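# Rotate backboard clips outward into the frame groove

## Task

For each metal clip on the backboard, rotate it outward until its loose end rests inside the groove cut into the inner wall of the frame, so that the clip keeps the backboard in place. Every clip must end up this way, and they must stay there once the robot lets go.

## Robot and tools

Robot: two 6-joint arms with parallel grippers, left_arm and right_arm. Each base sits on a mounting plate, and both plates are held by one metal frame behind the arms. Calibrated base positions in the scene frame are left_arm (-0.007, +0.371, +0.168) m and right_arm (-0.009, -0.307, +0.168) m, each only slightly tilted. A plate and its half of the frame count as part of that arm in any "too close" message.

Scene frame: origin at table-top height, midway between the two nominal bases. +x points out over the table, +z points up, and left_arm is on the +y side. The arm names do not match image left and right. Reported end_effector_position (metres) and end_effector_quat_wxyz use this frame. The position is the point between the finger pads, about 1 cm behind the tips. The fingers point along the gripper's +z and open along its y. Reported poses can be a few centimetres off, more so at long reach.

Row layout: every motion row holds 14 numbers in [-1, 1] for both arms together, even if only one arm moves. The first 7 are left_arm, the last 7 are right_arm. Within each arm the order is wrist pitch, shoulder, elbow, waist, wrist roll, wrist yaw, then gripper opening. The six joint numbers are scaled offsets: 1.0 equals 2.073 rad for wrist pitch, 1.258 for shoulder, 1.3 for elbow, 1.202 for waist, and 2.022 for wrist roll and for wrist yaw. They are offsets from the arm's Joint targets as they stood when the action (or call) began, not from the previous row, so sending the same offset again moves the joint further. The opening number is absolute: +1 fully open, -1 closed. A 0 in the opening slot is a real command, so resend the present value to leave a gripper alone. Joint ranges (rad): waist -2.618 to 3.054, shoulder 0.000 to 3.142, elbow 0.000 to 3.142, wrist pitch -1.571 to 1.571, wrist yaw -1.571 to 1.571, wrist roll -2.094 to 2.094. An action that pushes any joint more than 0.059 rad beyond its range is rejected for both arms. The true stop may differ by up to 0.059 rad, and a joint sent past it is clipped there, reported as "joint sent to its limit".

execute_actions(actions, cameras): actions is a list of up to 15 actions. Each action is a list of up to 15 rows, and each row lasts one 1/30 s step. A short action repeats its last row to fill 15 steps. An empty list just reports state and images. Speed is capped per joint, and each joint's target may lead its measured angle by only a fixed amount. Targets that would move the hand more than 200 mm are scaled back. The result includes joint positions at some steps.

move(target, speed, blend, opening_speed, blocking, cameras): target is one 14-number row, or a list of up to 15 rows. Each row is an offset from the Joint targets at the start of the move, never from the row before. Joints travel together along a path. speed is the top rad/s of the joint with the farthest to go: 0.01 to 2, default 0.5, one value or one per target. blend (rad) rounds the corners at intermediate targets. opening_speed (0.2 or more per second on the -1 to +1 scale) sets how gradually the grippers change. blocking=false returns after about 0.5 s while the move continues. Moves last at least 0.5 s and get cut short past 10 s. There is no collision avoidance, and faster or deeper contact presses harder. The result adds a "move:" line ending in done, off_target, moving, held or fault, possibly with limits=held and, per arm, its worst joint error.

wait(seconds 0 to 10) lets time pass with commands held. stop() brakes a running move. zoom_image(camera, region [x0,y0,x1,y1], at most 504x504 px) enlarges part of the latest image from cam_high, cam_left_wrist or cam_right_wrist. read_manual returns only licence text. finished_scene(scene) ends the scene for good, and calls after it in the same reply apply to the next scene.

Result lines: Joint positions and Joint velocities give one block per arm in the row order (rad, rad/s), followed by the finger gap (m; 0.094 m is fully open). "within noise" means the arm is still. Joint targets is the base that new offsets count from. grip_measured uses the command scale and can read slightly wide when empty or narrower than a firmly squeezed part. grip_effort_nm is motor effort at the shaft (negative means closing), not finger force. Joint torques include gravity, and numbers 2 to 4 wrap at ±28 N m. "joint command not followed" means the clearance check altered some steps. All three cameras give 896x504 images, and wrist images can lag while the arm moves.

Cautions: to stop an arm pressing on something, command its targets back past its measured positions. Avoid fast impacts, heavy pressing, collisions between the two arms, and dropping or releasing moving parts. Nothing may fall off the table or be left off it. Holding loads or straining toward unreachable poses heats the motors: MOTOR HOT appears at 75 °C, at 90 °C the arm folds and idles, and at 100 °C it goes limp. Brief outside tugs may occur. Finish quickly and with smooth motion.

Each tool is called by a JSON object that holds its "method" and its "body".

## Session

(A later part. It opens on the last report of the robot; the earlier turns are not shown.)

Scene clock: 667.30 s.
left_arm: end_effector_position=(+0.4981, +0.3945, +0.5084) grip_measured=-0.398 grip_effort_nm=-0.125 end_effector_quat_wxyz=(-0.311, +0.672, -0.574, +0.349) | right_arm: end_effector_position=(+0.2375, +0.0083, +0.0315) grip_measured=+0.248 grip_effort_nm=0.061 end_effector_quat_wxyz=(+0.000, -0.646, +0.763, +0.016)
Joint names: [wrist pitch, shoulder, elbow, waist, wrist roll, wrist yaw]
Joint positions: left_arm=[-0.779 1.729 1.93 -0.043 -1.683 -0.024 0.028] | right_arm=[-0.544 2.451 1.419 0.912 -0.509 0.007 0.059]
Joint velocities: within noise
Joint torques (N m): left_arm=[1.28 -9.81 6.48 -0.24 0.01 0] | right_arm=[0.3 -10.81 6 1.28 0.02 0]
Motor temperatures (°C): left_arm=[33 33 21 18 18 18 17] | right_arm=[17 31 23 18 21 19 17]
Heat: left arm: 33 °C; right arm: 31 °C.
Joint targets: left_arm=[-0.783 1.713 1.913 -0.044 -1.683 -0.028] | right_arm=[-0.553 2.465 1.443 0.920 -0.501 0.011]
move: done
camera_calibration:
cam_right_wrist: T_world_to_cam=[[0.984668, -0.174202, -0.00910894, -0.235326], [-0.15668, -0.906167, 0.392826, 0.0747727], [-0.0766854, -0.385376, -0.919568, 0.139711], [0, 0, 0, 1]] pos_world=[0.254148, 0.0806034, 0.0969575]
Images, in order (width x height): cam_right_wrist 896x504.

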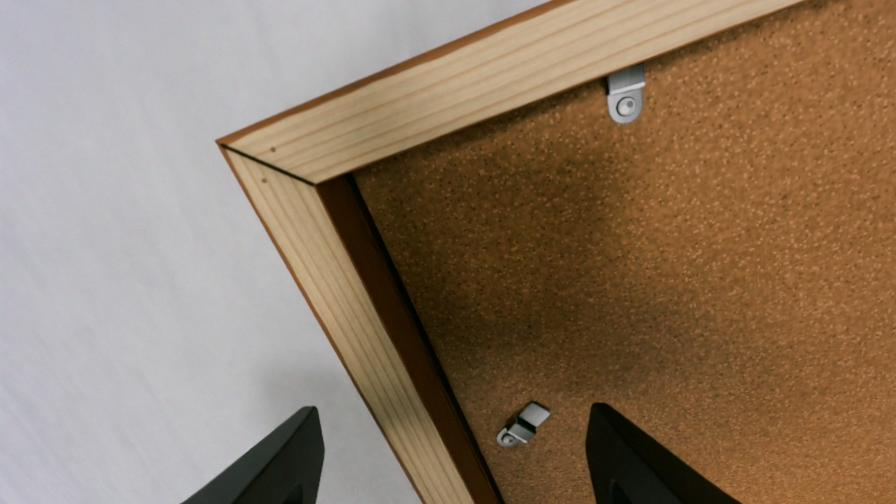

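{"method": "move", "body": {"target": [0,0,0,0,0,0,-0.4,0.025,0.0437,0.01,0.004,0,0,0.25], "speed": 0.3, "cameras": ["cam_right_wrist"]}}

Scene clock: 678.63 s.
left_arm: end_effector_position=(+0.4981, +0.3945, +0.5084) grip_measured=-0.398 grip_effort_nm=-0.125 end_effector_quat_wxyz=(-0.311, +0.672, -0.574, +0.349) | right_arm: end_effector_position=(+0.2375, +0.0105, +0.0213) grip_measured=+0.248 grip_effort_nm=0.066 end_effector_quat_wxyz=(-0.002, -0.646, +0.763, +0.013)
Joint names: [wrist pitch, shoulder, elbow, waist, wrist roll, wrist yaw]
Joint positions: left_arm=[-0.779 1.729 1.93 -0.043 -1.683 -0.024 0.028] | right_arm=[-0.531 2.486 1.437 0.917 -0.505 0.012 0.059]
Joint velocities: within noise
Joint torques (N m): left_arm=[1.29 -9.87 6.52 -0.34 0.02 -0.02] | right_arm=[0.7 -9.2 5.52 1.24 -0.02 -0.04]
Motor temperatures (°C): left_arm=[33 34 21 18 18 18 17] | right_arm=[17 33 24 18 21 19 17]
Heat: left arm: 34 °C; right arm: 33 °C.
Joint targets: left_arm=[-0.783 1.713 1.913 -0.044 -1.683 -0.028] | right_arm=[-0.501 2.520 1.456 0.924 -0.501 0.010]
move: done
camera_calibration:
cam_right_wrist: T_world_to_cam=[[0.984839, -0.173367, -0.00601695, -0.235208], [-0.156632, -0.90361, 0.398693, 0.0806963], [-0.0745572, -0.391706, -0.917065, 0.130666], [0, 0, 0, 1]] pos_world=[0.254024, 0.0833232, 0.0862407]
Images, in order (width x height): cam_right_wrist 896x504.

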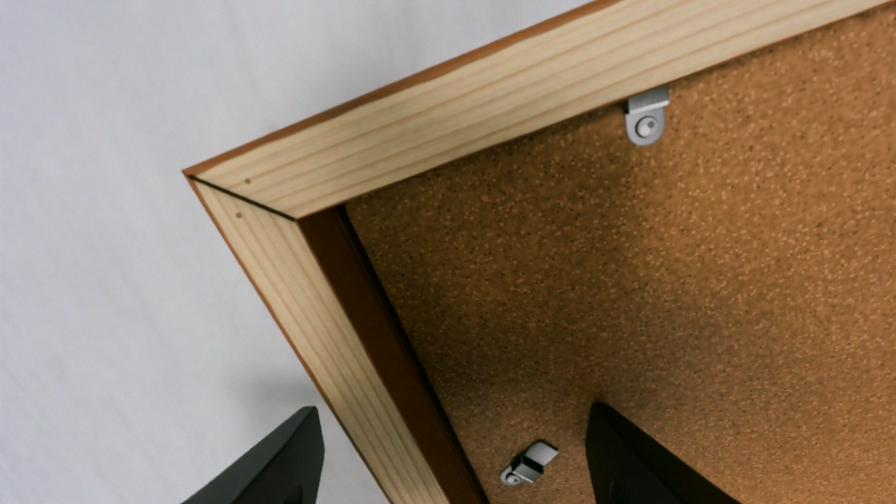

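{"method": "move", "body": {"target": [[0,0,0,0,0,0,-0.4,-0.014,-0.06,0,0,0,0,0.2],[0,0,0,0,0,0,-0.4,-0.014,-0.04,-0.0,-0.021,0,0,0.2],[0,0,0,0,0,0,-0.4,-0.014,0.0,-0.0,-0.021,0,0,0.2]], "speed": 0.3, "cameras": ["cam_right_wrist"]}}

Scene clock: 689.10 s.
left_arm: end_effector_position=(+0.4981, +0.3945, +0.5084) grip_measured=-0.398 grip_effort_nm=-0.129 end_effector_quat_wxyz=(-0.311, +0.672, -0.574, +0.349) | right_arm: end_effector_position=(+0.2421, +0.0072, +0.0211) grip_measured=+0.202 grip_effort_nm=-0.144 end_effector_quat_wxyz=(-0.001, -0.641, +0.767, +0.011)
Joint names: [wrist pitch, shoulder, elbow, waist, wrist roll, wrist yaw]
Joint positions: left_arm=[-0.779 1.729 1.93 -0.043 -1.683 -0.024 0.028] | right_arm=[-0.53 2.486 1.437 0.905 -0.504 0.017 0.056]
Joint velocities: within noise
Joint torques (N m): left_arm=[1.24 -9.98 6.53 -0.17 0.01 -0.06] | right_arm=[0.37 -9.21 5.53 -0.05 -0.01 -0.1]
Motor temperatures (°C): left_arm=[33 34 21 18 18 18 17] | right_arm=[17 32 24 18 21 19 17]
Heat: left arm: 34 °C; right arm: 32 °C.
Joint targets: left_arm=[-0.783 1.713 1.913 -0.044 -1.683 -0.028] | right_arm=[-0.530 2.520 1.456 0.899 -0.501 0.010]
move: done
camera_calibration:
cam_right_wrist: T_world_to_cam=[[0.982586, -0.185803, -0.00145527, -0.239724], [-0.169698, -0.900552, 0.40026, 0.0816052], [-0.0756803, -0.393043, -0.9164, 0.12979], [0, 0, 0, 1]] pos_world=[0.25922, 0.0799613, 0.0859275]
Images, in order (width x height): cam_right_wrist 896x504.

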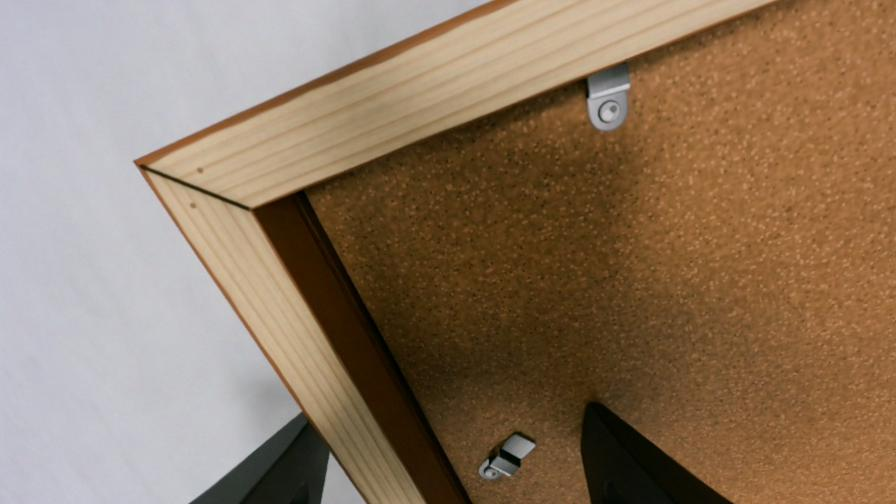

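{"method": "move", "body": {"target": [0,0,0,0,0,0,-0.4,0,0,0,0,0,0,-0.05], "opening_speed": 0.3, "cameras": ["cam_right_wrist"]}}

Scene clock: 696.97 s.
left_arm: end_effector_position=(+0.4981, +0.3945, +0.5084) grip_measured=-0.398 grip_effort_nm=-0.120 end_effector_quat_wxyz=(-0.311, +0.672, -0.574, +0.349) | right_arm: end_effector_position=(+0.2424, +0.0068, +0.0209) grip_measured=-0.047 grip_effort_nm=-0.193 end_effector_quat_wxyz=(-0.002, -0.641, +0.767, +0.009)
Joint names: [wrist pitch, shoulder, elbow, waist, wrist roll, wrist yaw]
Joint positions: left_arm=[-0.779 1.729 1.93 -0.043 -1.683 -0.024 0.028] | right_arm=[-0.536 2.489 1.441 0.905 -0.504 0.02 0.045]
Joint velocities: within noise
Joint torques (N m): left_arm=[1.26 -9.89 6.58 -0.34 0.02 -0.01] | right_arm=[0.43 -9.48 5.18 0.02 -0.01 -0.13]
Motor temperatures (°C): left_arm=[33 34 21 18 18 18 17] | right_arm=[17 31 24 18 21 19 17]
Heat: left arm: 34 °C; right arm: 31 °C.
Joint targets: left_arm=[-0.783 1.713 1.913 -0.044 -1.683 -0.028] | right_arm=[-0.530 2.520 1.456 0.899 -0.501 0.011]
move: done
camera_calibration:
cam_right_wrist: T_world_to_cam=[[0.982613, -0.185666, -0.000582861, -0.24014], [-0.169554, -0.898611, 0.404659, 0.0811869], [-0.0756552, -0.397524, -0.914467, 0.129404], [0, 0, 0, 1]] pos_world=[0.259521, 0.0798107, 0.0853425]
Images, in order (width x height): cam_right_wrist 896x504.

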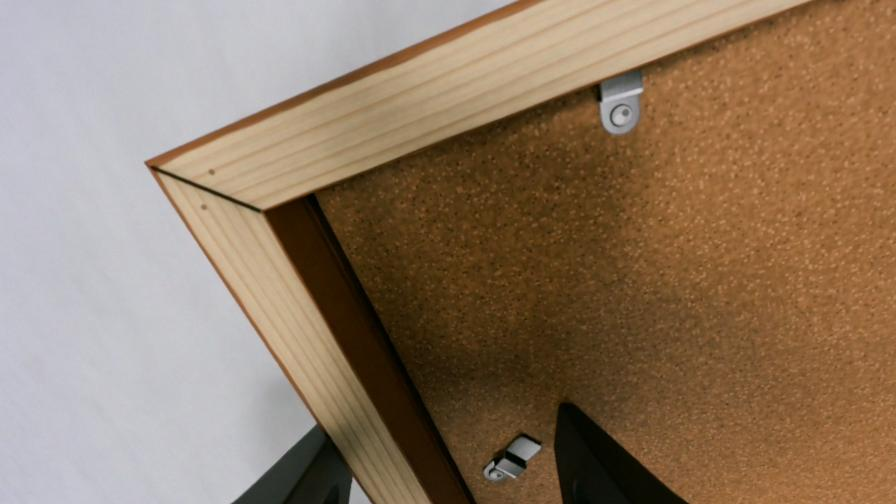

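{"method": "move", "body": {"target": [0,0,0,0,0,0,-0.4,0,0,0,0,0,0,-0.25], "opening_speed": 0.3, "cameras": ["cam_right_wrist"]}}

Scene clock: 700.90 s.
left_arm: end_effector_position=(+0.4981, +0.3945, +0.5084) grip_measured=-0.398 grip_effort_nm=-0.129 end_effector_quat_wxyz=(-0.311, +0.672, -0.574, +0.349) | right_arm: end_effector_position=(+0.2402, +0.0074, +0.0209) grip_measured=-0.246 grip_effort_nm=-0.237 end_effector_quat_wxyz=(-0.005, -0.644, +0.765, +0.014)
Joint names: [wrist pitch, shoulder, elbow, waist, wrist roll, wrist yaw]
Joint positions: left_arm=[-0.779 1.729 1.93 -0.043 -1.683 -0.024 0.028] | right_arm=[-0.539 2.489 1.441 0.905 -0.512 0.009 0.035]
Joint velocities: within noise
Joint torques (N m): left_arm=[1.28 -10.06 6.57 -0.42 0 0.03] | right_arm=[0.46 -9.44 5.18 0.01 0.08 -0.01]
Motor temperatures (°C): left_arm=[33 34 21 18 18 18 17] | right_arm=[17 31 24 18 21 19 17]
Heat: left arm: 34 °C; right arm: 31 °C.
Joint targets: left_arm=[-0.783 1.713 1.913 -0.044 -1.683 -0.028] | right_arm=[-0.530 2.520 1.456 0.899 -0.501 0.011]
move: done
camera_calibration:
cam_right_wrist: T_world_to_cam=[[0.984011, -0.177666, -0.0125379, -0.238026], [-0.157725, -0.901937, 0.402035, 0.0786333], [-0.0827364, -0.393629, -0.915538, 0.131248], [0, 0, 0, 1]] pos_world=[0.257482, 0.0802961, 0.0855647]
Images, in order (width x height): cam_right_wrist 896x504.

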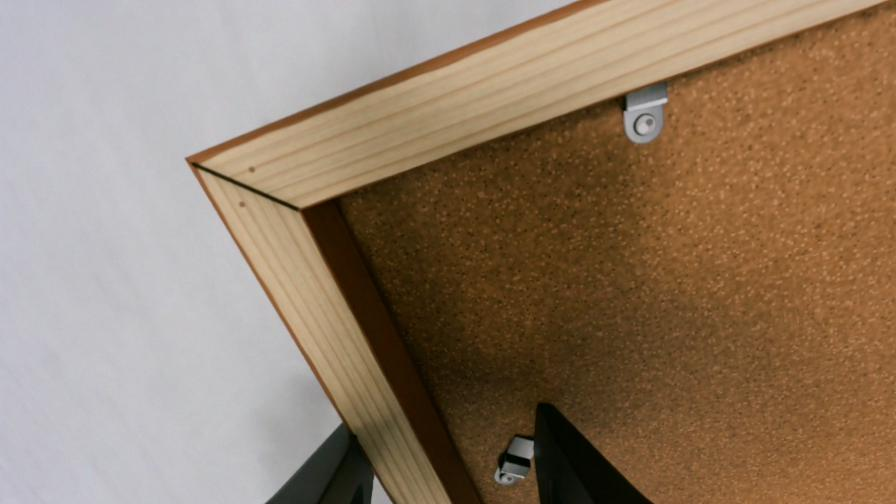

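Turning. Continue.

{"method": "move", "body": {"target": [0,0,0,0,0,0,-0.4,0,0,0,0,0,0,-0.42], "opening_speed": 0.3, "cameras": ["cam_right_wrist"]}}

Scene clock: 703.43 s.
left_arm: end_effector_position=(+0.4981, +0.3945, +0.5084) grip_measured=-0.398 grip_effort_nm=-0.125 end_effector_quat_wxyz=(-0.311, +0.672, -0.574, +0.349) | right_arm: end_effector_position=(+0.2391, +0.0084, +0.0210) grip_measured=-0.417 grip_effort_nm=-0.208 end_effector_quat_wxyz=(-0.006, -0.645, +0.764, +0.018)
Joint names: [wrist pitch, shoulder, elbow, waist, wrist roll, wrist yaw]
Joint positions: left_arm=[-0.779 1.729 1.93 -0.043 -1.683 -0.024 0.028] | right_arm=[-0.539 2.489 1.441 0.905 -0.513 0 0.027]
Joint velocities: within noise
Joint torques (N m): left_arm=[1.27 -9.88 6.42 -0.18 0.01 -0.02] | right_arm=[0.46 -9.44 5.2 -0.02 0.07 0.07]
Motor temperatures (°C): left_arm=[33 34 21 18 18 18 17] | right_arm=[17 32 24 18 21 19 17]
Heat: left arm: 34 °C; right arm: 32 °C.
Joint targets: left_arm=[-0.783 1.713 1.913 -0.044 -1.683 -0.028] | right_arm=[-0.530 2.520 1.456 0.899 -0.501 0.010]
move: done
camera_calibration:
cam_right_wrist: T_world_to_cam=[[0.984033, -0.17687, -0.019877, -0.236575], [-0.154472, -0.904176, 0.398252, 0.0786006], [-0.0884112, -0.388822, -0.917061, 0.132918], [0, 0, 0, 1]] pos_world=[0.25669, 0.0809071, 0.0858883]
Images, in order (width x height): cam_right_wrist 896x504.

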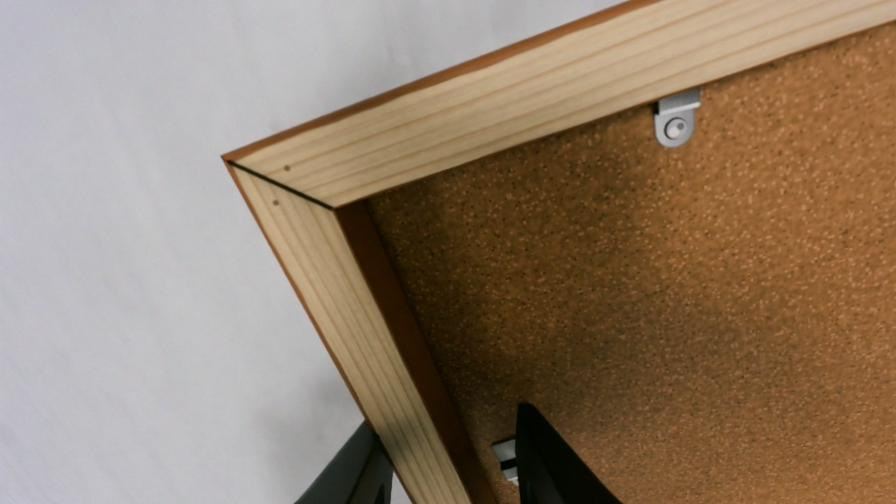

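{"method": "move", "body": {"target": [0,0,0,0,0,0,-0.4,0,0,0,0,0,0,-0.53], "opening_speed": 0.3, "cameras": ["cam_right_wrist"]}}

Scene clock: 705.97 s.
left_arm: end_effector_position=(+0.4981, +0.3945, +0.5084) grip_measured=-0.398 grip_effort_nm=-0.125 end_effector_quat_wxyz=(-0.311, +0.672, -0.574, +0.349) | right_arm: end_effector_position=(+0.2371, +0.0084, +0.0210) grip_measured=-0.527 grip_effort_nm=-0.212 end_effector_quat_wxyz=(-0.009, -0.645, +0.764, +0.022)
Joint names: [wrist pitch, shoulder, elbow, waist, wrist roll, wrist yaw]
Joint positions: left_arm=[-0.779 1.729 1.93 -0.043 -1.683 -0.024 0.028] | right_arm=[-0.544 2.489 1.441 0.905 -0.513 -0.008 0.022]
Joint velocities: within noise
Joint torques (N m): left_arm=[1.29 -9.96 6.61 0.02 0.02 -0.02] | right_arm=[0.51 -9.48 5.18 -0.02 0.08 0.15]
Motor temperatures (°C): left_arm=[33 34 21 18 18 18 17] | right_arm=[17 32 24 18 21 19 17]
Heat: left arm: 34 °C; right arm: 32 °C.
Joint targets: left_arm=[-0.783 1.713 1.913 -0.044 -1.683 -0.028] | right_arm=[-0.530 2.520 1.456 0.899 -0.501 0.011]
move: done
camera_calibration:
cam_right_wrist: T_world_to_cam=[[0.983818, -0.176709, -0.0296172, -0.234415], [-0.150517, -0.904771, 0.398416, 0.0773223], [-0.0972002, -0.38751, -0.916727, 0.134874], [0, 0, 0, 1]] pos_world=[0.255369, 0.080801, 0.0858935]
Images, in order (width x height): cam_right_wrist 896x504.

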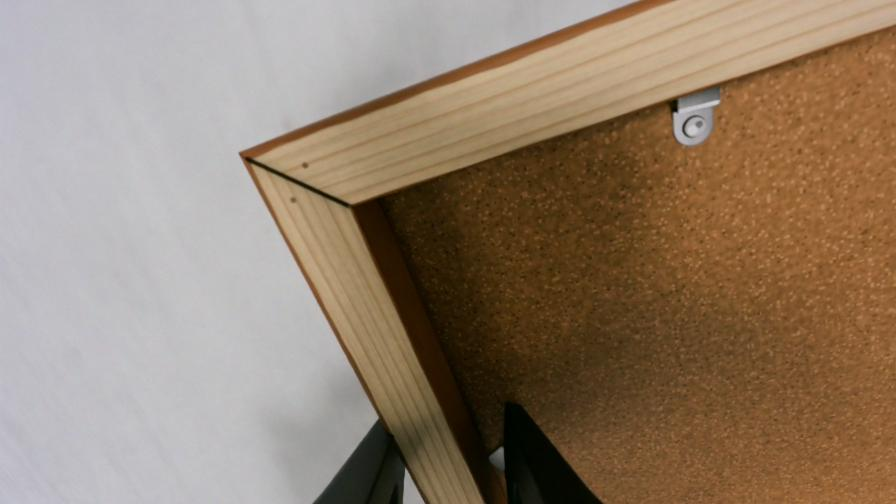

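{"method": "move", "body": {"target": [[0,0,0,0,0,0,-0.4,0,0,0,0,0,0,0.0],[0,0,0,0,0,0,-0.4,0,-0.14,0,0,0,0,0.0],[0,0,0,0,0,0,-0.4,0.009,-0.12,-0.067,0.024,-0.176,0,0.0],[0,0,0,0,0,0,-0.4,0.009,-0.057,-0.067,0.024,-0.176,0,0.0]], "speed": 0.4, "cameras": ["cam_right_wrist"]}}

Scene clock: 717.67 s.
left_arm: end_effector_position=(+0.4981, +0.3945, +0.5084) grip_measured=-0.398 grip_effort_nm=-0.129 end_effector_quat_wxyz=(-0.311, +0.672, -0.574, +0.349) | right_arm: end_effector_position=(+0.2280, +0.0018, +0.0251) grip_measured=-0.002 grip_effort_nm=0.066 end_effector_quat_wxyz=(+0.003, +0.768, -0.640, -0.016)
Joint names: [wrist pitch, shoulder, elbow, waist, wrist roll, wrist yaw]
Joint positions: left_arm=[-0.779 1.729 1.93 -0.043 -1.683 -0.024 0.028] | right_arm=[-0.514 2.447 1.373 0.919 -0.849 0.005 0.047]
Joint velocities: within noise
Joint torques (N m): left_arm=[1.29 -9.85 6.57 -0.31 0.03 -0.02] | right_arm=[0.39 -11.85 3.73 1.33 -0.11 0.01]
Motor temperatures (°C): left_arm=[33 34 21 18 18 18 17] | right_arm=[17 32 24 18 21 19 17]
Heat: left arm: 34 °C; right arm: 32 °C.
Joint targets: left_arm=[-0.783 1.713 1.913 -0.044 -1.683 -0.028] | right_arm=[-0.511 2.448 1.369 0.928 -0.857 0.010]
move: done
camera_calibration:
cam_right_wrist: T_world_to_cam=[[0.985076, 0.171815, -0.0102335, -0.227837], [0.16202, -0.905565, 0.392048, -0.00275481], [0.0580929, -0.387855, -0.919888, 0.0998622], [0, 0, 0, 1]] pos_world=[0.219082, 0.0753834, 0.0906104]
Images, in order (width x height): cam_right_wrist 896x504.

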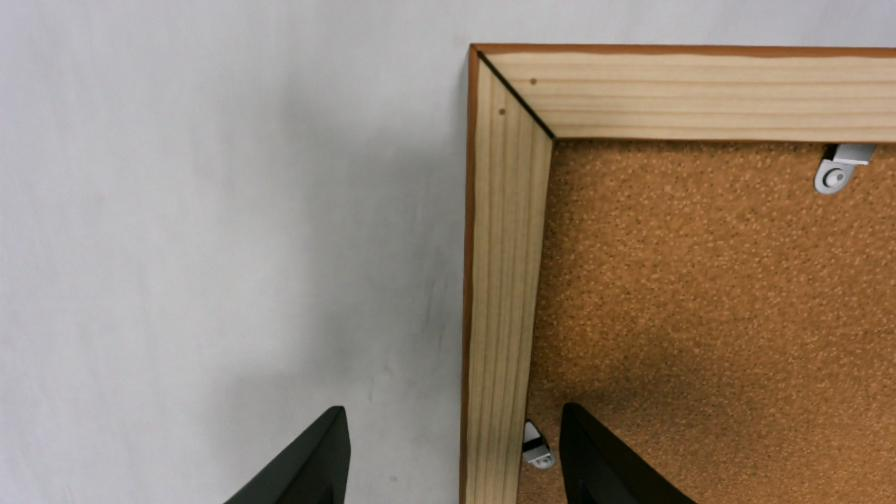

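{"method": "move", "body": {"target": [[0,0,0,0,0,0,-0.4,0.0106,0,0.04,-0.0266,0,0,0.0],[0,0,0,0,0,0,-0.4,0.0106,0.0525,0.04,-0.0266,0,0,0.0]], "speed": 0.3, "cameras": ["cam_right_wrist"]}}

Scene clock: 727.20 s.
left_arm: end_effector_position=(+0.4981, +0.3945, +0.5084) grip_measured=-0.398 grip_effort_nm=-0.120 end_effector_quat_wxyz=(-0.311, +0.672, -0.574, +0.349) | right_arm: end_effector_position=(+0.2444, +0.0088, +0.0202) grip_measured=-0.002 grip_effort_nm=0.056 end_effector_quat_wxyz=(-0.015, +0.762, -0.647, -0.015)
Joint names: [wrist pitch, shoulder, elbow, waist, wrist roll, wrist yaw]
Joint positions: left_arm=[-0.779 1.729 1.93 -0.043 -1.683 -0.024 0.028] | right_arm=[-0.488 2.478 1.413 0.9 -0.852 0.01 0.047]
Joint velocities: within noise
Joint torques (N m): left_arm=[1.27 -9.91 6.5 -0.29 0.04 -0.06] | right_arm=[0.41 -8.85 4.7 0.13 -0.09 -0.03]
Motor temperatures (°C): left_arm=[33 34 21 18 18 18 17] | right_arm=[17 32 23 18 21 19 17]
Heat: left arm: 34 °C; right arm: 32 °C.
Joint targets: left_arm=[-0.783 1.713 1.913 -0.044 -1.683 -0.028] | right_arm=[-0.489 2.514 1.421 0.896 -0.857 0.011]
move: off_target (right_arm); right_arm: the shoulder is farthest, 0.036 rad from its target
camera_calibration:
cam_right_wrist: T_world_to_cam=[[0.987928, 0.153755, 0.0189117, -0.246376], [0.135678, -0.917705, 0.373375, 0.00984504], [0.0747636, -0.366302, -0.927488, 0.0930112], [0, 0, 0, 1]] pos_world=[0.235112, 0.0809866, 0.0872503]
Images, in order (width x height): cam_right_wrist 896x504.

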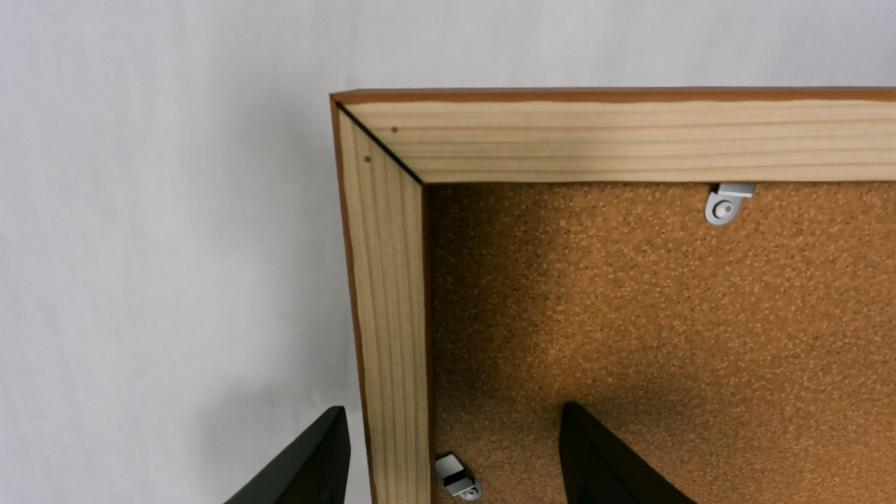

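{"method": "move", "body": {"target": [[0,0,0,0,0,0,-0.4,0.0,-0.10,0.0,0,0,0,0.0],[0,0,0,0,0,0,-0.4,0.0087,-0.08,-0.04,0,0,0,0.0],[0,0,0,0,0,0,-0.4,0.0087,-0.03,-0.04,0.0,0,0,0.0]], "speed": 0.3, "cameras": ["cam_right_wrist"]}}

Scene clock: 738.20 s.
left_arm: end_effector_position=(+0.4981, +0.3945, +0.5084) grip_measured=-0.398 grip_effort_nm=-0.120 end_effector_quat_wxyz=(-0.311, +0.672, -0.574, +0.349) | right_arm: end_effector_position=(+0.2416, +0.0042, +0.0209) grip_measured=-0.002 grip_effort_nm=0.046 end_effector_quat_wxyz=(-0.016, +0.763, -0.647, -0.013)
Joint names: [wrist pitch, shoulder, elbow, waist, wrist roll, wrist yaw]
Joint positions: left_arm=[-0.779 1.729 1.93 -0.043 -1.683 -0.024 0.028] | right_arm=[-0.466 2.46 1.378 0.899 -0.854 0.012 0.047]
Joint velocities: within noise
Joint torques (N m): left_arm=[1.27 -9.91 6.52 -0.29 0.04 -0.03] | right_arm=[0.36 -10.55 3.49 0.18 -0.07 -0.04]
Motor temperatures (°C): left_arm=[33 34 21 18 18 18 17] | right_arm=[17 32 23 18 21 19 17]
Heat: left arm: 34 °C; right arm: 32 °C.
Joint targets: left_arm=[-0.783 1.713 1.913 -0.044 -1.683 -0.028] | right_arm=[-0.471 2.477 1.369 0.896 -0.857 0.011]
move: done
camera_calibration:
cam_right_wrist: T_world_to_cam=[[0.987691, 0.15463, 0.0235812, -0.243027], [0.134824, -0.918041, 0.372857, 0.00596946], [0.0793036, -0.365088, -0.927589, 0.091045], [0, 0, 0, 1]] pos_world=[0.23201, 0.076299, 0.0879575]
Images, in order (width x height): cam_right_wrist 896x504.

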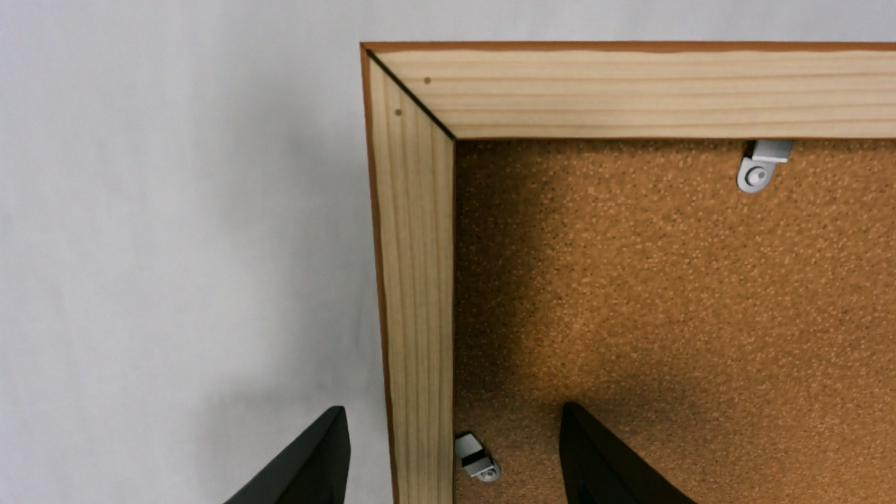

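{"method": "move", "body": {"target": [[0,0,0,0,0,0,-0.4,0.0,-0.06,0.0,0,0,0,0.0],[0,0,0,0,0,0,-0.4,-0.0145,-0.05,0,0.015,0,0,0.0],[0,0,0,0,0,0,-0.4,-0.0145,0.018,0,0.015,0,0,0.0]], "speed": 0.3, "cameras": ["cam_right_wrist"]}}

Scene clock: 744.90 s.
left_arm: end_effector_position=(+0.4981, +0.3945, +0.5084) grip_measured=-0.398 grip_effort_nm=-0.125 end_effector_quat_wxyz=(-0.311, +0.672, -0.574, +0.349) | right_arm: end_effector_position=(+0.2354, +0.0028, +0.0201) grip_measured=-0.002 grip_effort_nm=0.046 end_effector_quat_wxyz=(-0.007, +0.767, -0.641, -0.012)
Joint names: [wrist pitch, shoulder, elbow, waist, wrist roll, wrist yaw]
Joint positions: left_arm=[-0.779 1.729 1.93 -0.043 -1.683 -0.024 0.028] | right_arm=[-0.484 2.462 1.378 0.91 -0.856 0.015 0.047]
Joint velocities: within noise
Joint torques (N m): left_arm=[1.26 -9.83 6.49 -0.35 0.04 -0.03] | right_arm=[0.22 -8.64 3.48 0.87 -0.06 -0.07]
Motor temperatures (°C): left_arm=[33 34 21 18 18 18 17] | right_arm=[17 32 23 18 21 19 17]
Heat: left arm: 34 °C; right arm: 32 °C.
Joint targets: left_arm=[-0.783 1.713 1.913 -0.044 -1.683 -0.028] | right_arm=[-0.501 2.499 1.369 0.914 -0.857 0.011]
move: off_target (right_arm); right_arm: the shoulder is farthest, 0.037 rad from its target
camera_calibration:
cam_right_wrist: T_world_to_cam=[[0.985656, 0.168412, 0.0109566, -0.235973], [0.151094, -0.909497, 0.387281, 0.00160785], [0.0751878, -0.38007, -0.921897, 0.091139], [0, 0, 0, 1]] pos_world=[0.225492, 0.0758422, 0.0859835]
Images, in order (width x height): cam_right_wrist 896x504.

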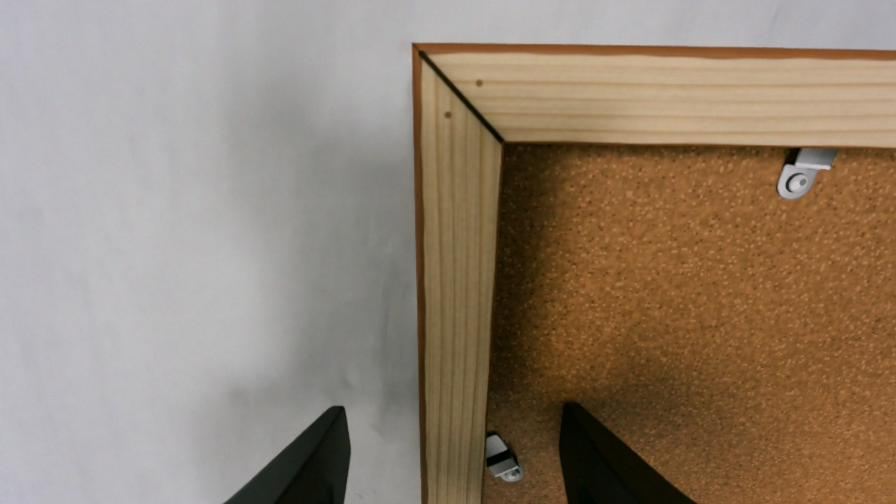

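{"method": "move", "body": {"target": [0,0,0,0,0,0,-0.4,0,0,0,0,0,0,-0.5], "opening_speed": 0.35, "cameras": []}}

{"method": "move", "body": {"target": [0,0,0,0,0,0,-0.4,0,0,0,0,0,0,-0.73], "opening_speed": 0.3, "cameras": []}}

{"method": "move", "body": {"target": [0,0,0,0,0,0,-0.4,0,0,0,0,0,0,-0.1], "opening_speed": 0.7, "cameras": ["cam_right_wrist"]}}

Scene clock: 752.93 s.
left_arm: end_effector_position=(+0.4981, +0.3945, +0.5084) grip_measured=-0.398 grip_effort_nm=-0.125 end_effector_quat_wxyz=(-0.311, +0.672, -0.574, +0.349) | right_arm: end_effector_position=(+0.2378, +0.0027, +0.0201) grip_measured=-0.498 grip_effort_nm=-0.168 end_effector_quat_wxyz=(-0.010, +0.767, -0.642, -0.006)
Joint names: [wrist pitch, shoulder, elbow, waist, wrist roll, wrist yaw]
Joint positions: left_arm=[-0.779 1.729 1.93 -0.043 -1.683 -0.024 0.028] | right_arm=[-0.478 2.462 1.378 0.91 -0.856 0.026 0.024]
Joint velocities: within noise
Joint torques (N m): left_arm=[1.27 -9.92 6.46 -0.32 0.02 0.02] | right_arm=[0.17 -8.65 3.49 0.9 -0.04 -0.18]
Motor temperatures (°C): left_arm=[33 34 21 18 18 18 17] | right_arm=[17 32 23 18 21 19 17]
Heat: left arm: 34 °C; right arm: 32 °C.
Joint targets: left_arm=[-0.783 1.713 1.913 -0.044 -1.683 -0.028] | right_arm=[-0.501 2.499 1.369 0.914 -0.857 0.011]
move: off_target (right_arm); right_arm: the shoulder is farthest, 0.037 rad from its target
No camera images: "cameras" was empty.

Scene clock: 753.90 s.
left_arm: end_effector_position=(+0.4981, +0.3945, +0.5084) grip_measured=-0.398 grip_effort_nm=-0.129 end_effector_quat_wxyz=(-0.311, +0.672, -0.574, +0.349) | right_arm: end_effector_position=(+0.2357, +0.0020, +0.0200) grip_measured=-0.727 grip_effort_nm=-0.217 end_effector_quat_wxyz=(-0.006, +0.767, -0.641, -0.010)
Joint names: [wrist pitch, shoulder, elbow, waist, wrist roll, wrist yaw]
Joint positions: left_arm=[-0.779 1.729 1.93 -0.043 -1.683 -0.024 0.028] | right_arm=[-0.486 2.462 1.378 0.91 -0.856 0.019 0.013]
Joint velocities: within noise
Joint torques (N m): left_arm=[1.26 -9.84 6.42 -0.28 0.01 -0.01] | right_arm=[0.25 -8.62 3.4 0.88 -0.05 -0.11]
Motor temperatures (°C): left_arm=[33 34 21 18 18 18 17] | right_arm=[17 32 23 18 21 19 17]
Heat: left arm: 34 °C; right arm: 32 °C.
Joint targets: left_arm=[-0.783 1.713 1.913 -0.044 -1.683 -0.028] | right_arm=[-0.501 2.499 1.369 0.914 -0.857 0.011]
move: off_target (right_arm); right_arm: the shoulder is farthest, 0.037 rad from its target
No camera images: "cameras" was empty.

Scene clock: 755.03 s.
left_arm: end_effector_position=(+0.4981, +0.3945, +0.5084) grip_measured=-0.398 grip_effort_nm=-0.129 end_effector_quat_wxyz=(-0.311, +0.672, -0.574, +0.349) | right_arm: end_effector_position=(+0.2231, -0.0018, +0.0204) grip_measured=-0.103 grip_effort_nm=0.090 end_effector_quat_wxyz=(+0.016, +0.770, -0.638, -0.021)
Joint names: [wrist pitch, shoulder, elbow, waist, wrist roll, wrist yaw]
Joint positions: left_arm=[-0.779 1.729 1.93 -0.043 -1.683 -0.024 0.028] | right_arm=[-0.529 2.462 1.378 0.918 -0.856 -0.005 0.042]
Joint velocities: within noise
Joint torques (N m): left_arm=[1.27 -9.81 6.39 -0.31 0.01 -0.01] | right_arm=[0.6 -8.55 3.37 0.13 -0.05 0.12]
Motor temperatures (°C): left_arm=[33 34 21 18 18 18 17] | right_arm=[17 32 23 18 21 19 17]
Heat: left arm: 34 °C; right arm: 32 °C.
Joint targets: left_arm=[-0.783 1.713 1.913 -0.044 -1.683 -0.028] | right_arm=[-0.501 2.499 1.369 0.914 -0.857 0.011]
move: off_target (right_arm); right_arm: the shoulder is farthest, 0.037 rad from its target
camera_calibration:
cam_right_wrist: T_world_to_cam=[[0.983442, 0.177536, -0.0363849, -0.221573], [0.177119, -0.89909, 0.400332, -0.00690377], [0.0383599, -0.400148, -0.915647, 0.0986921], [0, 0, 0, 1]] pos_world=[0.215341, 0.0726214, 0.085069]
Images, in order (width x height): cam_right_wrist 896x504.

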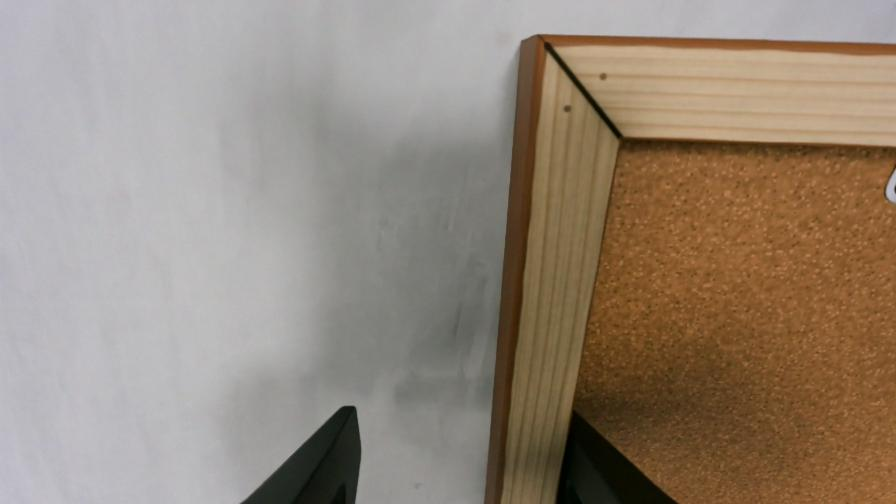

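{"method": "move", "body": {"target": [[0,0,0,0,0,0,-0.4,0.0,-0.09,0.0,0,0,0,0.0],[0,0,0,0,0,0,-0.4,0.0105,-0.07,0,-0.013,0,0.006,0.0],[0,0,0,0,0,0,-0.4,0.0105,-0.015,0,-0.013,0,0.006,0.0]], "speed": 0.3, "cameras": ["cam_right_wrist"]}}

{"method": "zoom_image", "body": {"camera": "cam_right_wrist", "region": [400, 350, 600, 504]}}

Scene clock: 764.17 s.
left_arm: end_effector_position=(+0.4981, +0.3945, +0.5084) grip_measured=-0.398 grip_effort_nm=-0.125 end_effector_quat_wxyz=(-0.311, +0.672, -0.574, +0.349) | right_arm: end_effector_position=(+0.2398, +0.0025, +0.0207) grip_measured=-0.002 grip_effort_nm=0.051 end_effector_quat_wxyz=(-0.012, +0.765, -0.644, -0.009)
Joint names: [wrist pitch, shoulder, elbow, waist, wrist roll, wrist yaw]
Joint positions: left_arm=[-0.779 1.729 1.93 -0.043 -1.683 -0.024 0.028] | right_arm=[-0.476 2.46 1.378 0.903 -0.857 0.02 0.047]
Joint velocities: within noise
Joint torques (N m): left_arm=[1.28 -9.87 6.63 -0.27 0.01 -0.02] | right_arm=[0.38 -10.15 3.48 0.02 -0.04 0.01]
Motor temperatures (°C): left_arm=[33 34 21 18 18 18 17] | right_arm=[17 32 23 18 21 19 17]
Heat: left arm: 34 °C; right arm: 32 °C.
Joint targets: left_arm=[-0.783 1.713 1.913 -0.044 -1.683 -0.028] | right_arm=[-0.480 2.480 1.369 0.898 -0.857 0.023]
move: done
camera_calibration:
cam_right_wrist: T_world_to_cam=[[0.986458, 0.162597, 0.0214898, -0.240658], [0.141998, -0.912264, 0.384201, 0.00274121], [0.0820744, -0.375947, -0.922999, 0.0896688], [0, 0, 0, 1]] pos_world=[0.22965, 0.0753416, 0.0868827]
Images, in order (width x height): cam_right_wrist 896x504.

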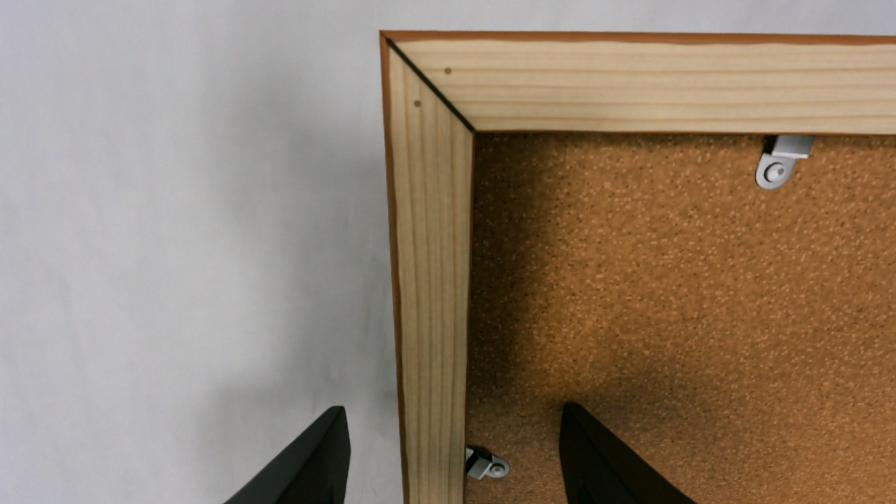

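Scaled by 2.520.

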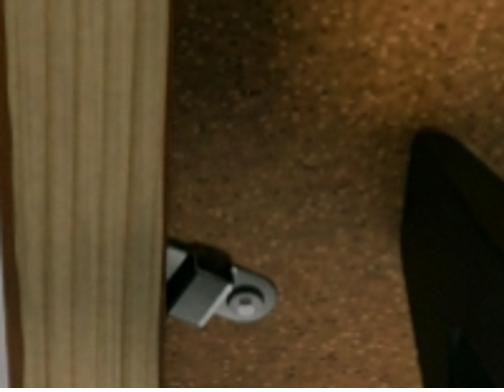

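{"method": "move", "body": {"target": [[0,0,0,0,0,0,-0.4,-0.009,-0.05,0.0,0.010,0,-0.006,0.0],[0,0,0,0,0,0,-0.4,-0.009,0.016,0,0.010,0,-0.006,0.0]], "speed": 0.3, "cameras": ["cam_right_wrist"]}}

Scene clock: 770.67 s.
left_arm: end_effector_position=(+0.4981, +0.3945, +0.5084) grip_measured=-0.398 grip_effort_nm=-0.115 end_effector_quat_wxyz=(-0.311, +0.672, -0.574, +0.349) | right_arm: end_effector_position=(+0.2378, +0.0000, +0.0202) grip_measured=-0.002 grip_effort_nm=0.056 end_effector_quat_wxyz=(-0.005, +0.765, -0.643, -0.009)
Joint names: [wrist pitch, shoulder, elbow, waist, wrist roll, wrist yaw]
Joint positions: left_arm=[-0.779 1.729 1.93 -0.043 -1.683 -0.024 0.028] | right_arm=[-0.488 2.461 1.378 0.903 -0.857 0.02 0.047]
Joint velocities: within noise
Joint torques (N m): left_arm=[1.29 -9.98 6.5 -0.39 0.03 -0.04] | right_arm=[0.29 -8.46 3.41 1.18 -0.04 -0.12]
Motor temperatures (°C): left_arm=[33 34 21 18 18 18 17] | right_arm=[17 32 23 18 21 19 17]
Heat: left arm: 34 °C; right arm: 32 °C.
Joint targets: left_arm=[-0.783 1.713 1.913 -0.044 -1.683 -0.028] | right_arm=[-0.498 2.501 1.369 0.910 -0.857 0.010]
move: off_target (right_arm); right_arm: the shoulder is farthest, 0.039 rad from its target
camera_calibration:
cam_right_wrist: T_world_to_cam=[[0.986514, 0.163255, 0.0117722, -0.23802], [0.145631, -0.908294, 0.392165, -0.0000892343], [0.0747157, -0.385162, -0.919819, 0.0901404], [0, 0, 0, 1]] pos_world=[0.228088, 0.0734956, 0.0857499]
Images, in order (width x height): cam_right_wrist 896x504.

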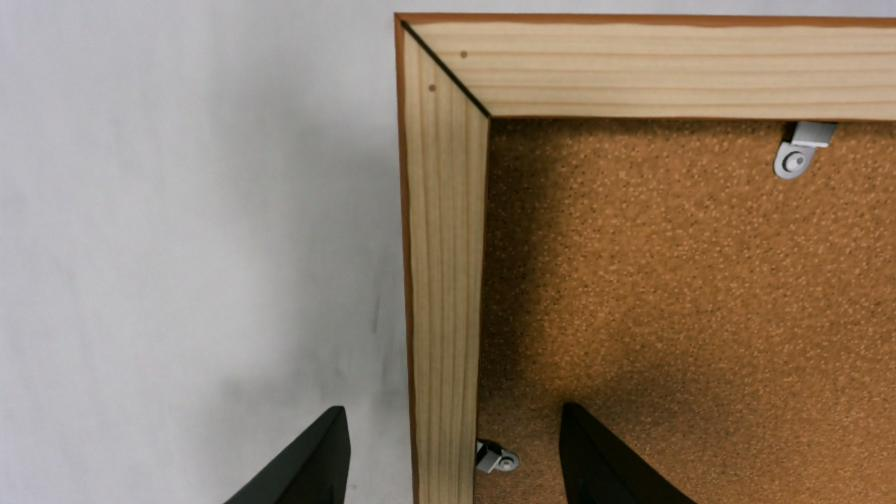

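{"method": "move", "body": {"target": [[0,0,0,0,0,0,-0.4,0,-0.05,0.0,-0.014,0,0,0.0],[0,0,0,0,0,0,-0.4,0,-0.05,0.0,0.0045,0,0,0.0],[0,0,0,0,0,0,-0.4,0,0.0,0,0.0045,0,0,0.0]], "speed": 0.3, "cameras": ["cam_right_wrist"]}}

Scene clock: 777.47 s.
left_arm: end_effector_position=(+0.4981, +0.3945, +0.5084) grip_measured=-0.398 grip_effort_nm=-0.125 end_effector_quat_wxyz=(-0.311, +0.672, -0.574, +0.349) | right_arm: end_effector_position=(+0.2376, +0.0002, +0.0202) grip_measured=-0.002 grip_effort_nm=0.056 end_effector_quat_wxyz=(-0.005, +0.766, -0.643, -0.009)
Joint names: [wrist pitch, shoulder, elbow, waist, wrist roll, wrist yaw]
Joint positions: left_arm=[-0.779 1.729 1.93 -0.043 -1.683 -0.024 0.028] | right_arm=[-0.488 2.461 1.378 0.904 -0.857 0.02 0.047]
Joint velocities: within noise
Joint torques (N m): left_arm=[1.31 -10.04 6.49 -0.25 0.06 -0.02] | right_arm=[0.28 -8.47 3.47 1.66 -0.03 -0.13]
Motor temperatures (°C): left_arm=[33 34 21 18 18 18 17] | right_arm=[17 32 23 18 21 19 17]
Heat: left arm: 34 °C; right arm: 32 °C.
Joint targets: left_arm=[-0.783 1.713 1.913 -0.044 -1.683 -0.028] | right_arm=[-0.498 2.500 1.369 0.916 -0.857 0.010]
move: off_target (right_arm); right_arm: the shoulder is farthest, 0.040 rad from its target
camera_calibration:
cam_right_wrist: T_world_to_cam=[[0.986386, 0.164006, 0.0120519, -0.237844], [0.146194, -0.908095, 0.392416, -0.0000720073], [0.0753027, -0.385311, -0.919709, 0.0900784], [0, 0, 0, 1]] pos_world=[0.227833, 0.0736506, 0.0857406]
Images, in order (width x height): cam_right_wrist 896x504.

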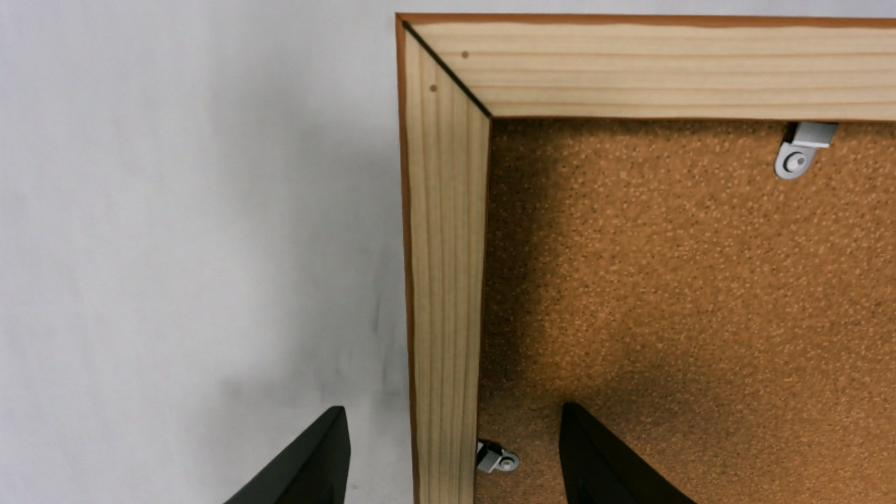

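{"method": "move", "body": {"target": [[0,0,0,0,0,0,-0.4,0,-0.05,0.0,0.0,0,0,0.0],[0,0,0,0,0,0,-0.4,0.0135,-0.05,0.0,0,0,0,0.0],[0,0,0,0,0,0,-0.4,0.0135,0.0,0,0.0,0,0,0.0]], "speed": 0.3, "cameras": ["cam_right_wrist"]}}

Scene clock: 783.13 s.
left_arm: end_effector_position=(+0.4981, +0.3945, +0.5084) grip_measured=-0.398 grip_effort_nm=-0.125 end_effector_quat_wxyz=(-0.311, +0.672, -0.574, +0.349) | right_arm: end_effector_position=(+0.2377, +0.0004, +0.0202) grip_measured=-0.002 grip_effort_nm=0.066 end_effector_quat_wxyz=(-0.006, +0.766, -0.643, -0.008)
Joint names: [wrist pitch, shoulder, elbow, waist, wrist roll, wrist yaw]
Joint positions: left_arm=[-0.779 1.729 1.93 -0.043 -1.683 -0.024 0.028] | right_arm=[-0.486 2.461 1.378 0.905 -0.857 0.023 0.047]
Joint velocities: within noise
Joint torques (N m): left_arm=[1.24 -9.88 6.61 -0.23 -0.02 -0.05] | right_arm=[0.56 -8.43 3.47 1.52 -0.04 -0.14]
Motor temperatures (°C): left_arm=[33 34 21 18 18 18 17] | right_arm=[17 32 23 18 21 19 17]
Heat: left arm: 34 °C; right arm: 32 °C.
Joint targets: left_arm=[-0.783 1.713 1.913 -0.044 -1.683 -0.028] | right_arm=[-0.470 2.500 1.369 0.916 -0.857 0.011]
move: off_target (right_arm); right_arm: the shoulder is farthest, 0.039 rad from its target
camera_calibration:
cam_right_wrist: T_world_to_cam=[[0.986175, 0.165072, 0.0144638, -0.238032], [0.146173, -0.90773, 0.393269, 0.000114522], [0.0780469, -0.385718, -0.91931, 0.0895151], [0, 0, 0, 1]] pos_world=[0.227738, 0.0739239, 0.0856899]
Images, in order (width x height): cam_right_wrist 896x504.

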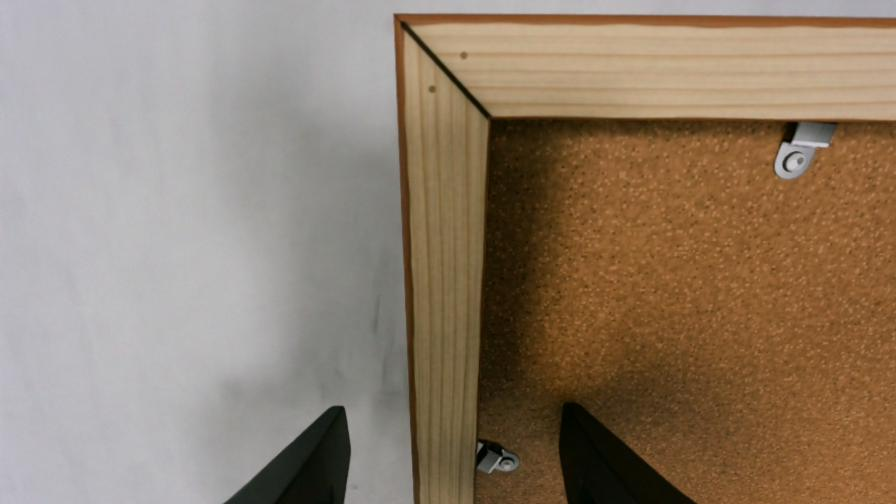

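{"method": "execute_actions", "body": {"actions": [], "cameras": ["cam_right_wrist"]}}

Scene clock: 819.73 s.
left_arm: end_effector_position=(+0.4981, +0.3945, +0.5084) grip_measured=-0.398 grip_effort_nm=-0.129 end_effector_quat_wxyz=(-0.311, +0.672, -0.574, +0.349) | right_arm: end_effector_position=(+0.2377, +0.0005, +0.0202) grip_measured=-0.002 grip_effort_nm=0.061 end_effector_quat_wxyz=(-0.006, +0.766, -0.643, -0.008)
Joint names: [wrist pitch, shoulder, elbow, waist, wrist roll, wrist yaw]
Joint positions: left_arm=[-0.779 1.729 1.93 -0.043 -1.683 -0.024 0.028] | right_arm=[-0.486 2.461 1.378 0.906 -0.857 0.023 0.047]
Joint velocities: within noise
Joint torques (N m): left_arm=[1.28 -10 6.58 -0.39 -0.01 -0.04] | right_arm=[0.56 -8.5 3.45 1.5 -0.03 -0.16]
Motor temperatures (°C): left_arm=[33 34 21 18 18 18 17] | right_arm=[17 31 23 18 21 19 17]
Heat: left arm: 34 °C; right arm: 31 °C.
Joint targets: left_arm=[-0.783 1.713 1.913 -0.044 -1.683 -0.028] | right_arm=[-0.470 2.500 1.369 0.916 -0.857 0.011]
Tool commands: left_gripper/opening=-0.4 right_gripper/opening=+0.0
camera_calibration:
cam_right_wrist: T_world_to_cam=[[0.986109, 0.165447, 0.0147297, -0.237968], [0.146394, -0.907583, 0.393525, 0.000111814], [0.0784758, -0.385902, -0.919196, 0.0894404], [0, 0, 0, 1]] pos_world=[0.227627, 0.0739878, 0.0856745]
Images, in order (width x height): cam_right_wrist 896x504.

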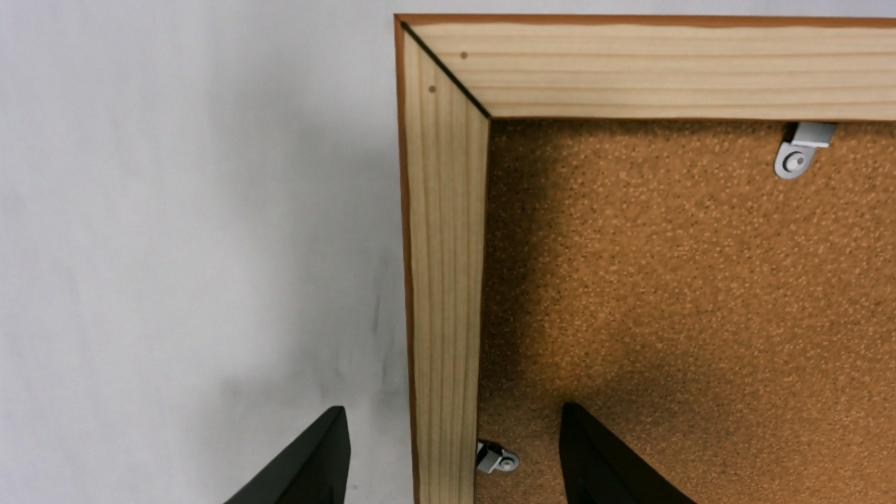

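{"method": "move", "body": {"target": [[0,0,0,0,0,0,-0.4,0,-0.05,0,0,0,0,0],[0,0,0,0,0,0,-0.4,0.003,-0.05,0,0.006,0,0,0],[0,0,0,0,0,0,-0.4,0.003,0.002,0,0.004,0,0,0]], "speed": 0.25, "cameras": ["cam_right_wrist"]}}

{"method": "zoom_image", "body": {"camera": "cam_right_wrist", "region": [370, 380, 620, 504]}}

Scene clock: 825.93 s.
left_arm: end_effector_position=(+0.4981, +0.3945, +0.5084) grip_measured=-0.398 grip_effort_nm=-0.120 end_effector_quat_wxyz=(-0.311, +0.672, -0.574, +0.349) | right_arm: end_effector_position=(+0.2370, +0.0029, +0.0201) grip_measured=-0.002 grip_effort_nm=0.056 end_effector_quat_wxyz=(-0.009, +0.768, -0.641, -0.008)
Joint names: [wrist pitch, shoulder, elbow, waist, wrist roll, wrist yaw]
Joint positions: left_arm=[-0.779 1.729 1.93 -0.043 -1.683 -0.024 0.028] | right_arm=[-0.48 2.462 1.378 0.911 -0.857 0.023 0.047]
Joint velocities: within noise
Joint torques (N m): left_arm=[1.26 -9.94 6.56 -0.29 0.01 -0.02] | right_arm=[0.56 -8.29 3.44 1.48 -0.03 -0.17]
Motor temperatures (°C): left_arm=[33 34 21 18 18 18 17] | right_arm=[17 31 23 18 21 19 17]
Heat: left arm: 34 °C; right arm: 31 °C.
Joint targets: left_arm=[-0.783 1.713 1.913 -0.044 -1.683 -0.028] | right_arm=[-0.464 2.503 1.369 0.921 -0.857 0.011]
move: off_target (right_arm); right_arm: the shoulder is farthest, 0.040 rad from its target
camera_calibration:
cam_right_wrist: T_world_to_cam=[[0.985181, 0.170411, 0.0194628, -0.237566], [0.149443, -0.908524, 0.390194, 0.00180411], [0.0841757, -0.381503, -0.920527, 0.0889115], [0, 0, 0, 1]] pos_world=[0.226292, 0.0760429, 0.0857652]
Images, in order (width x height): cam_right_wrist 896x504.

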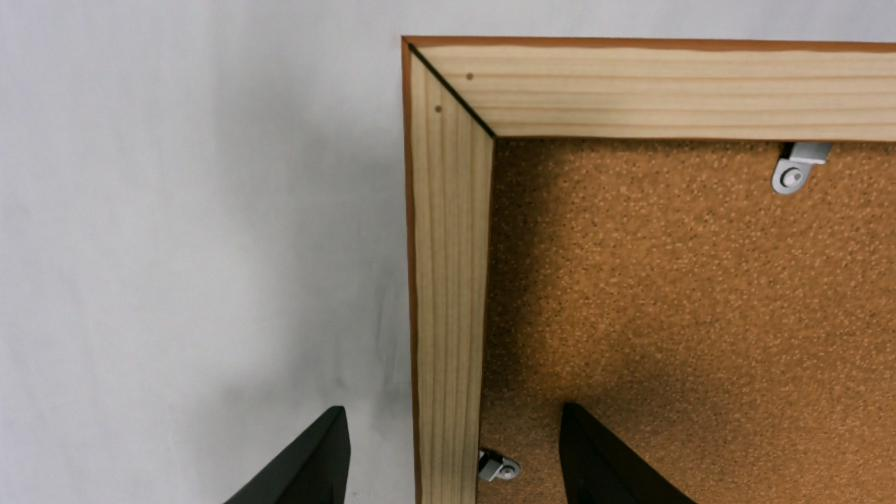

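Scaled by 2.016.

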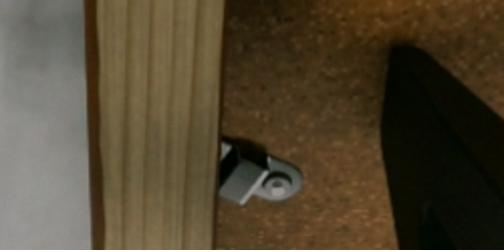

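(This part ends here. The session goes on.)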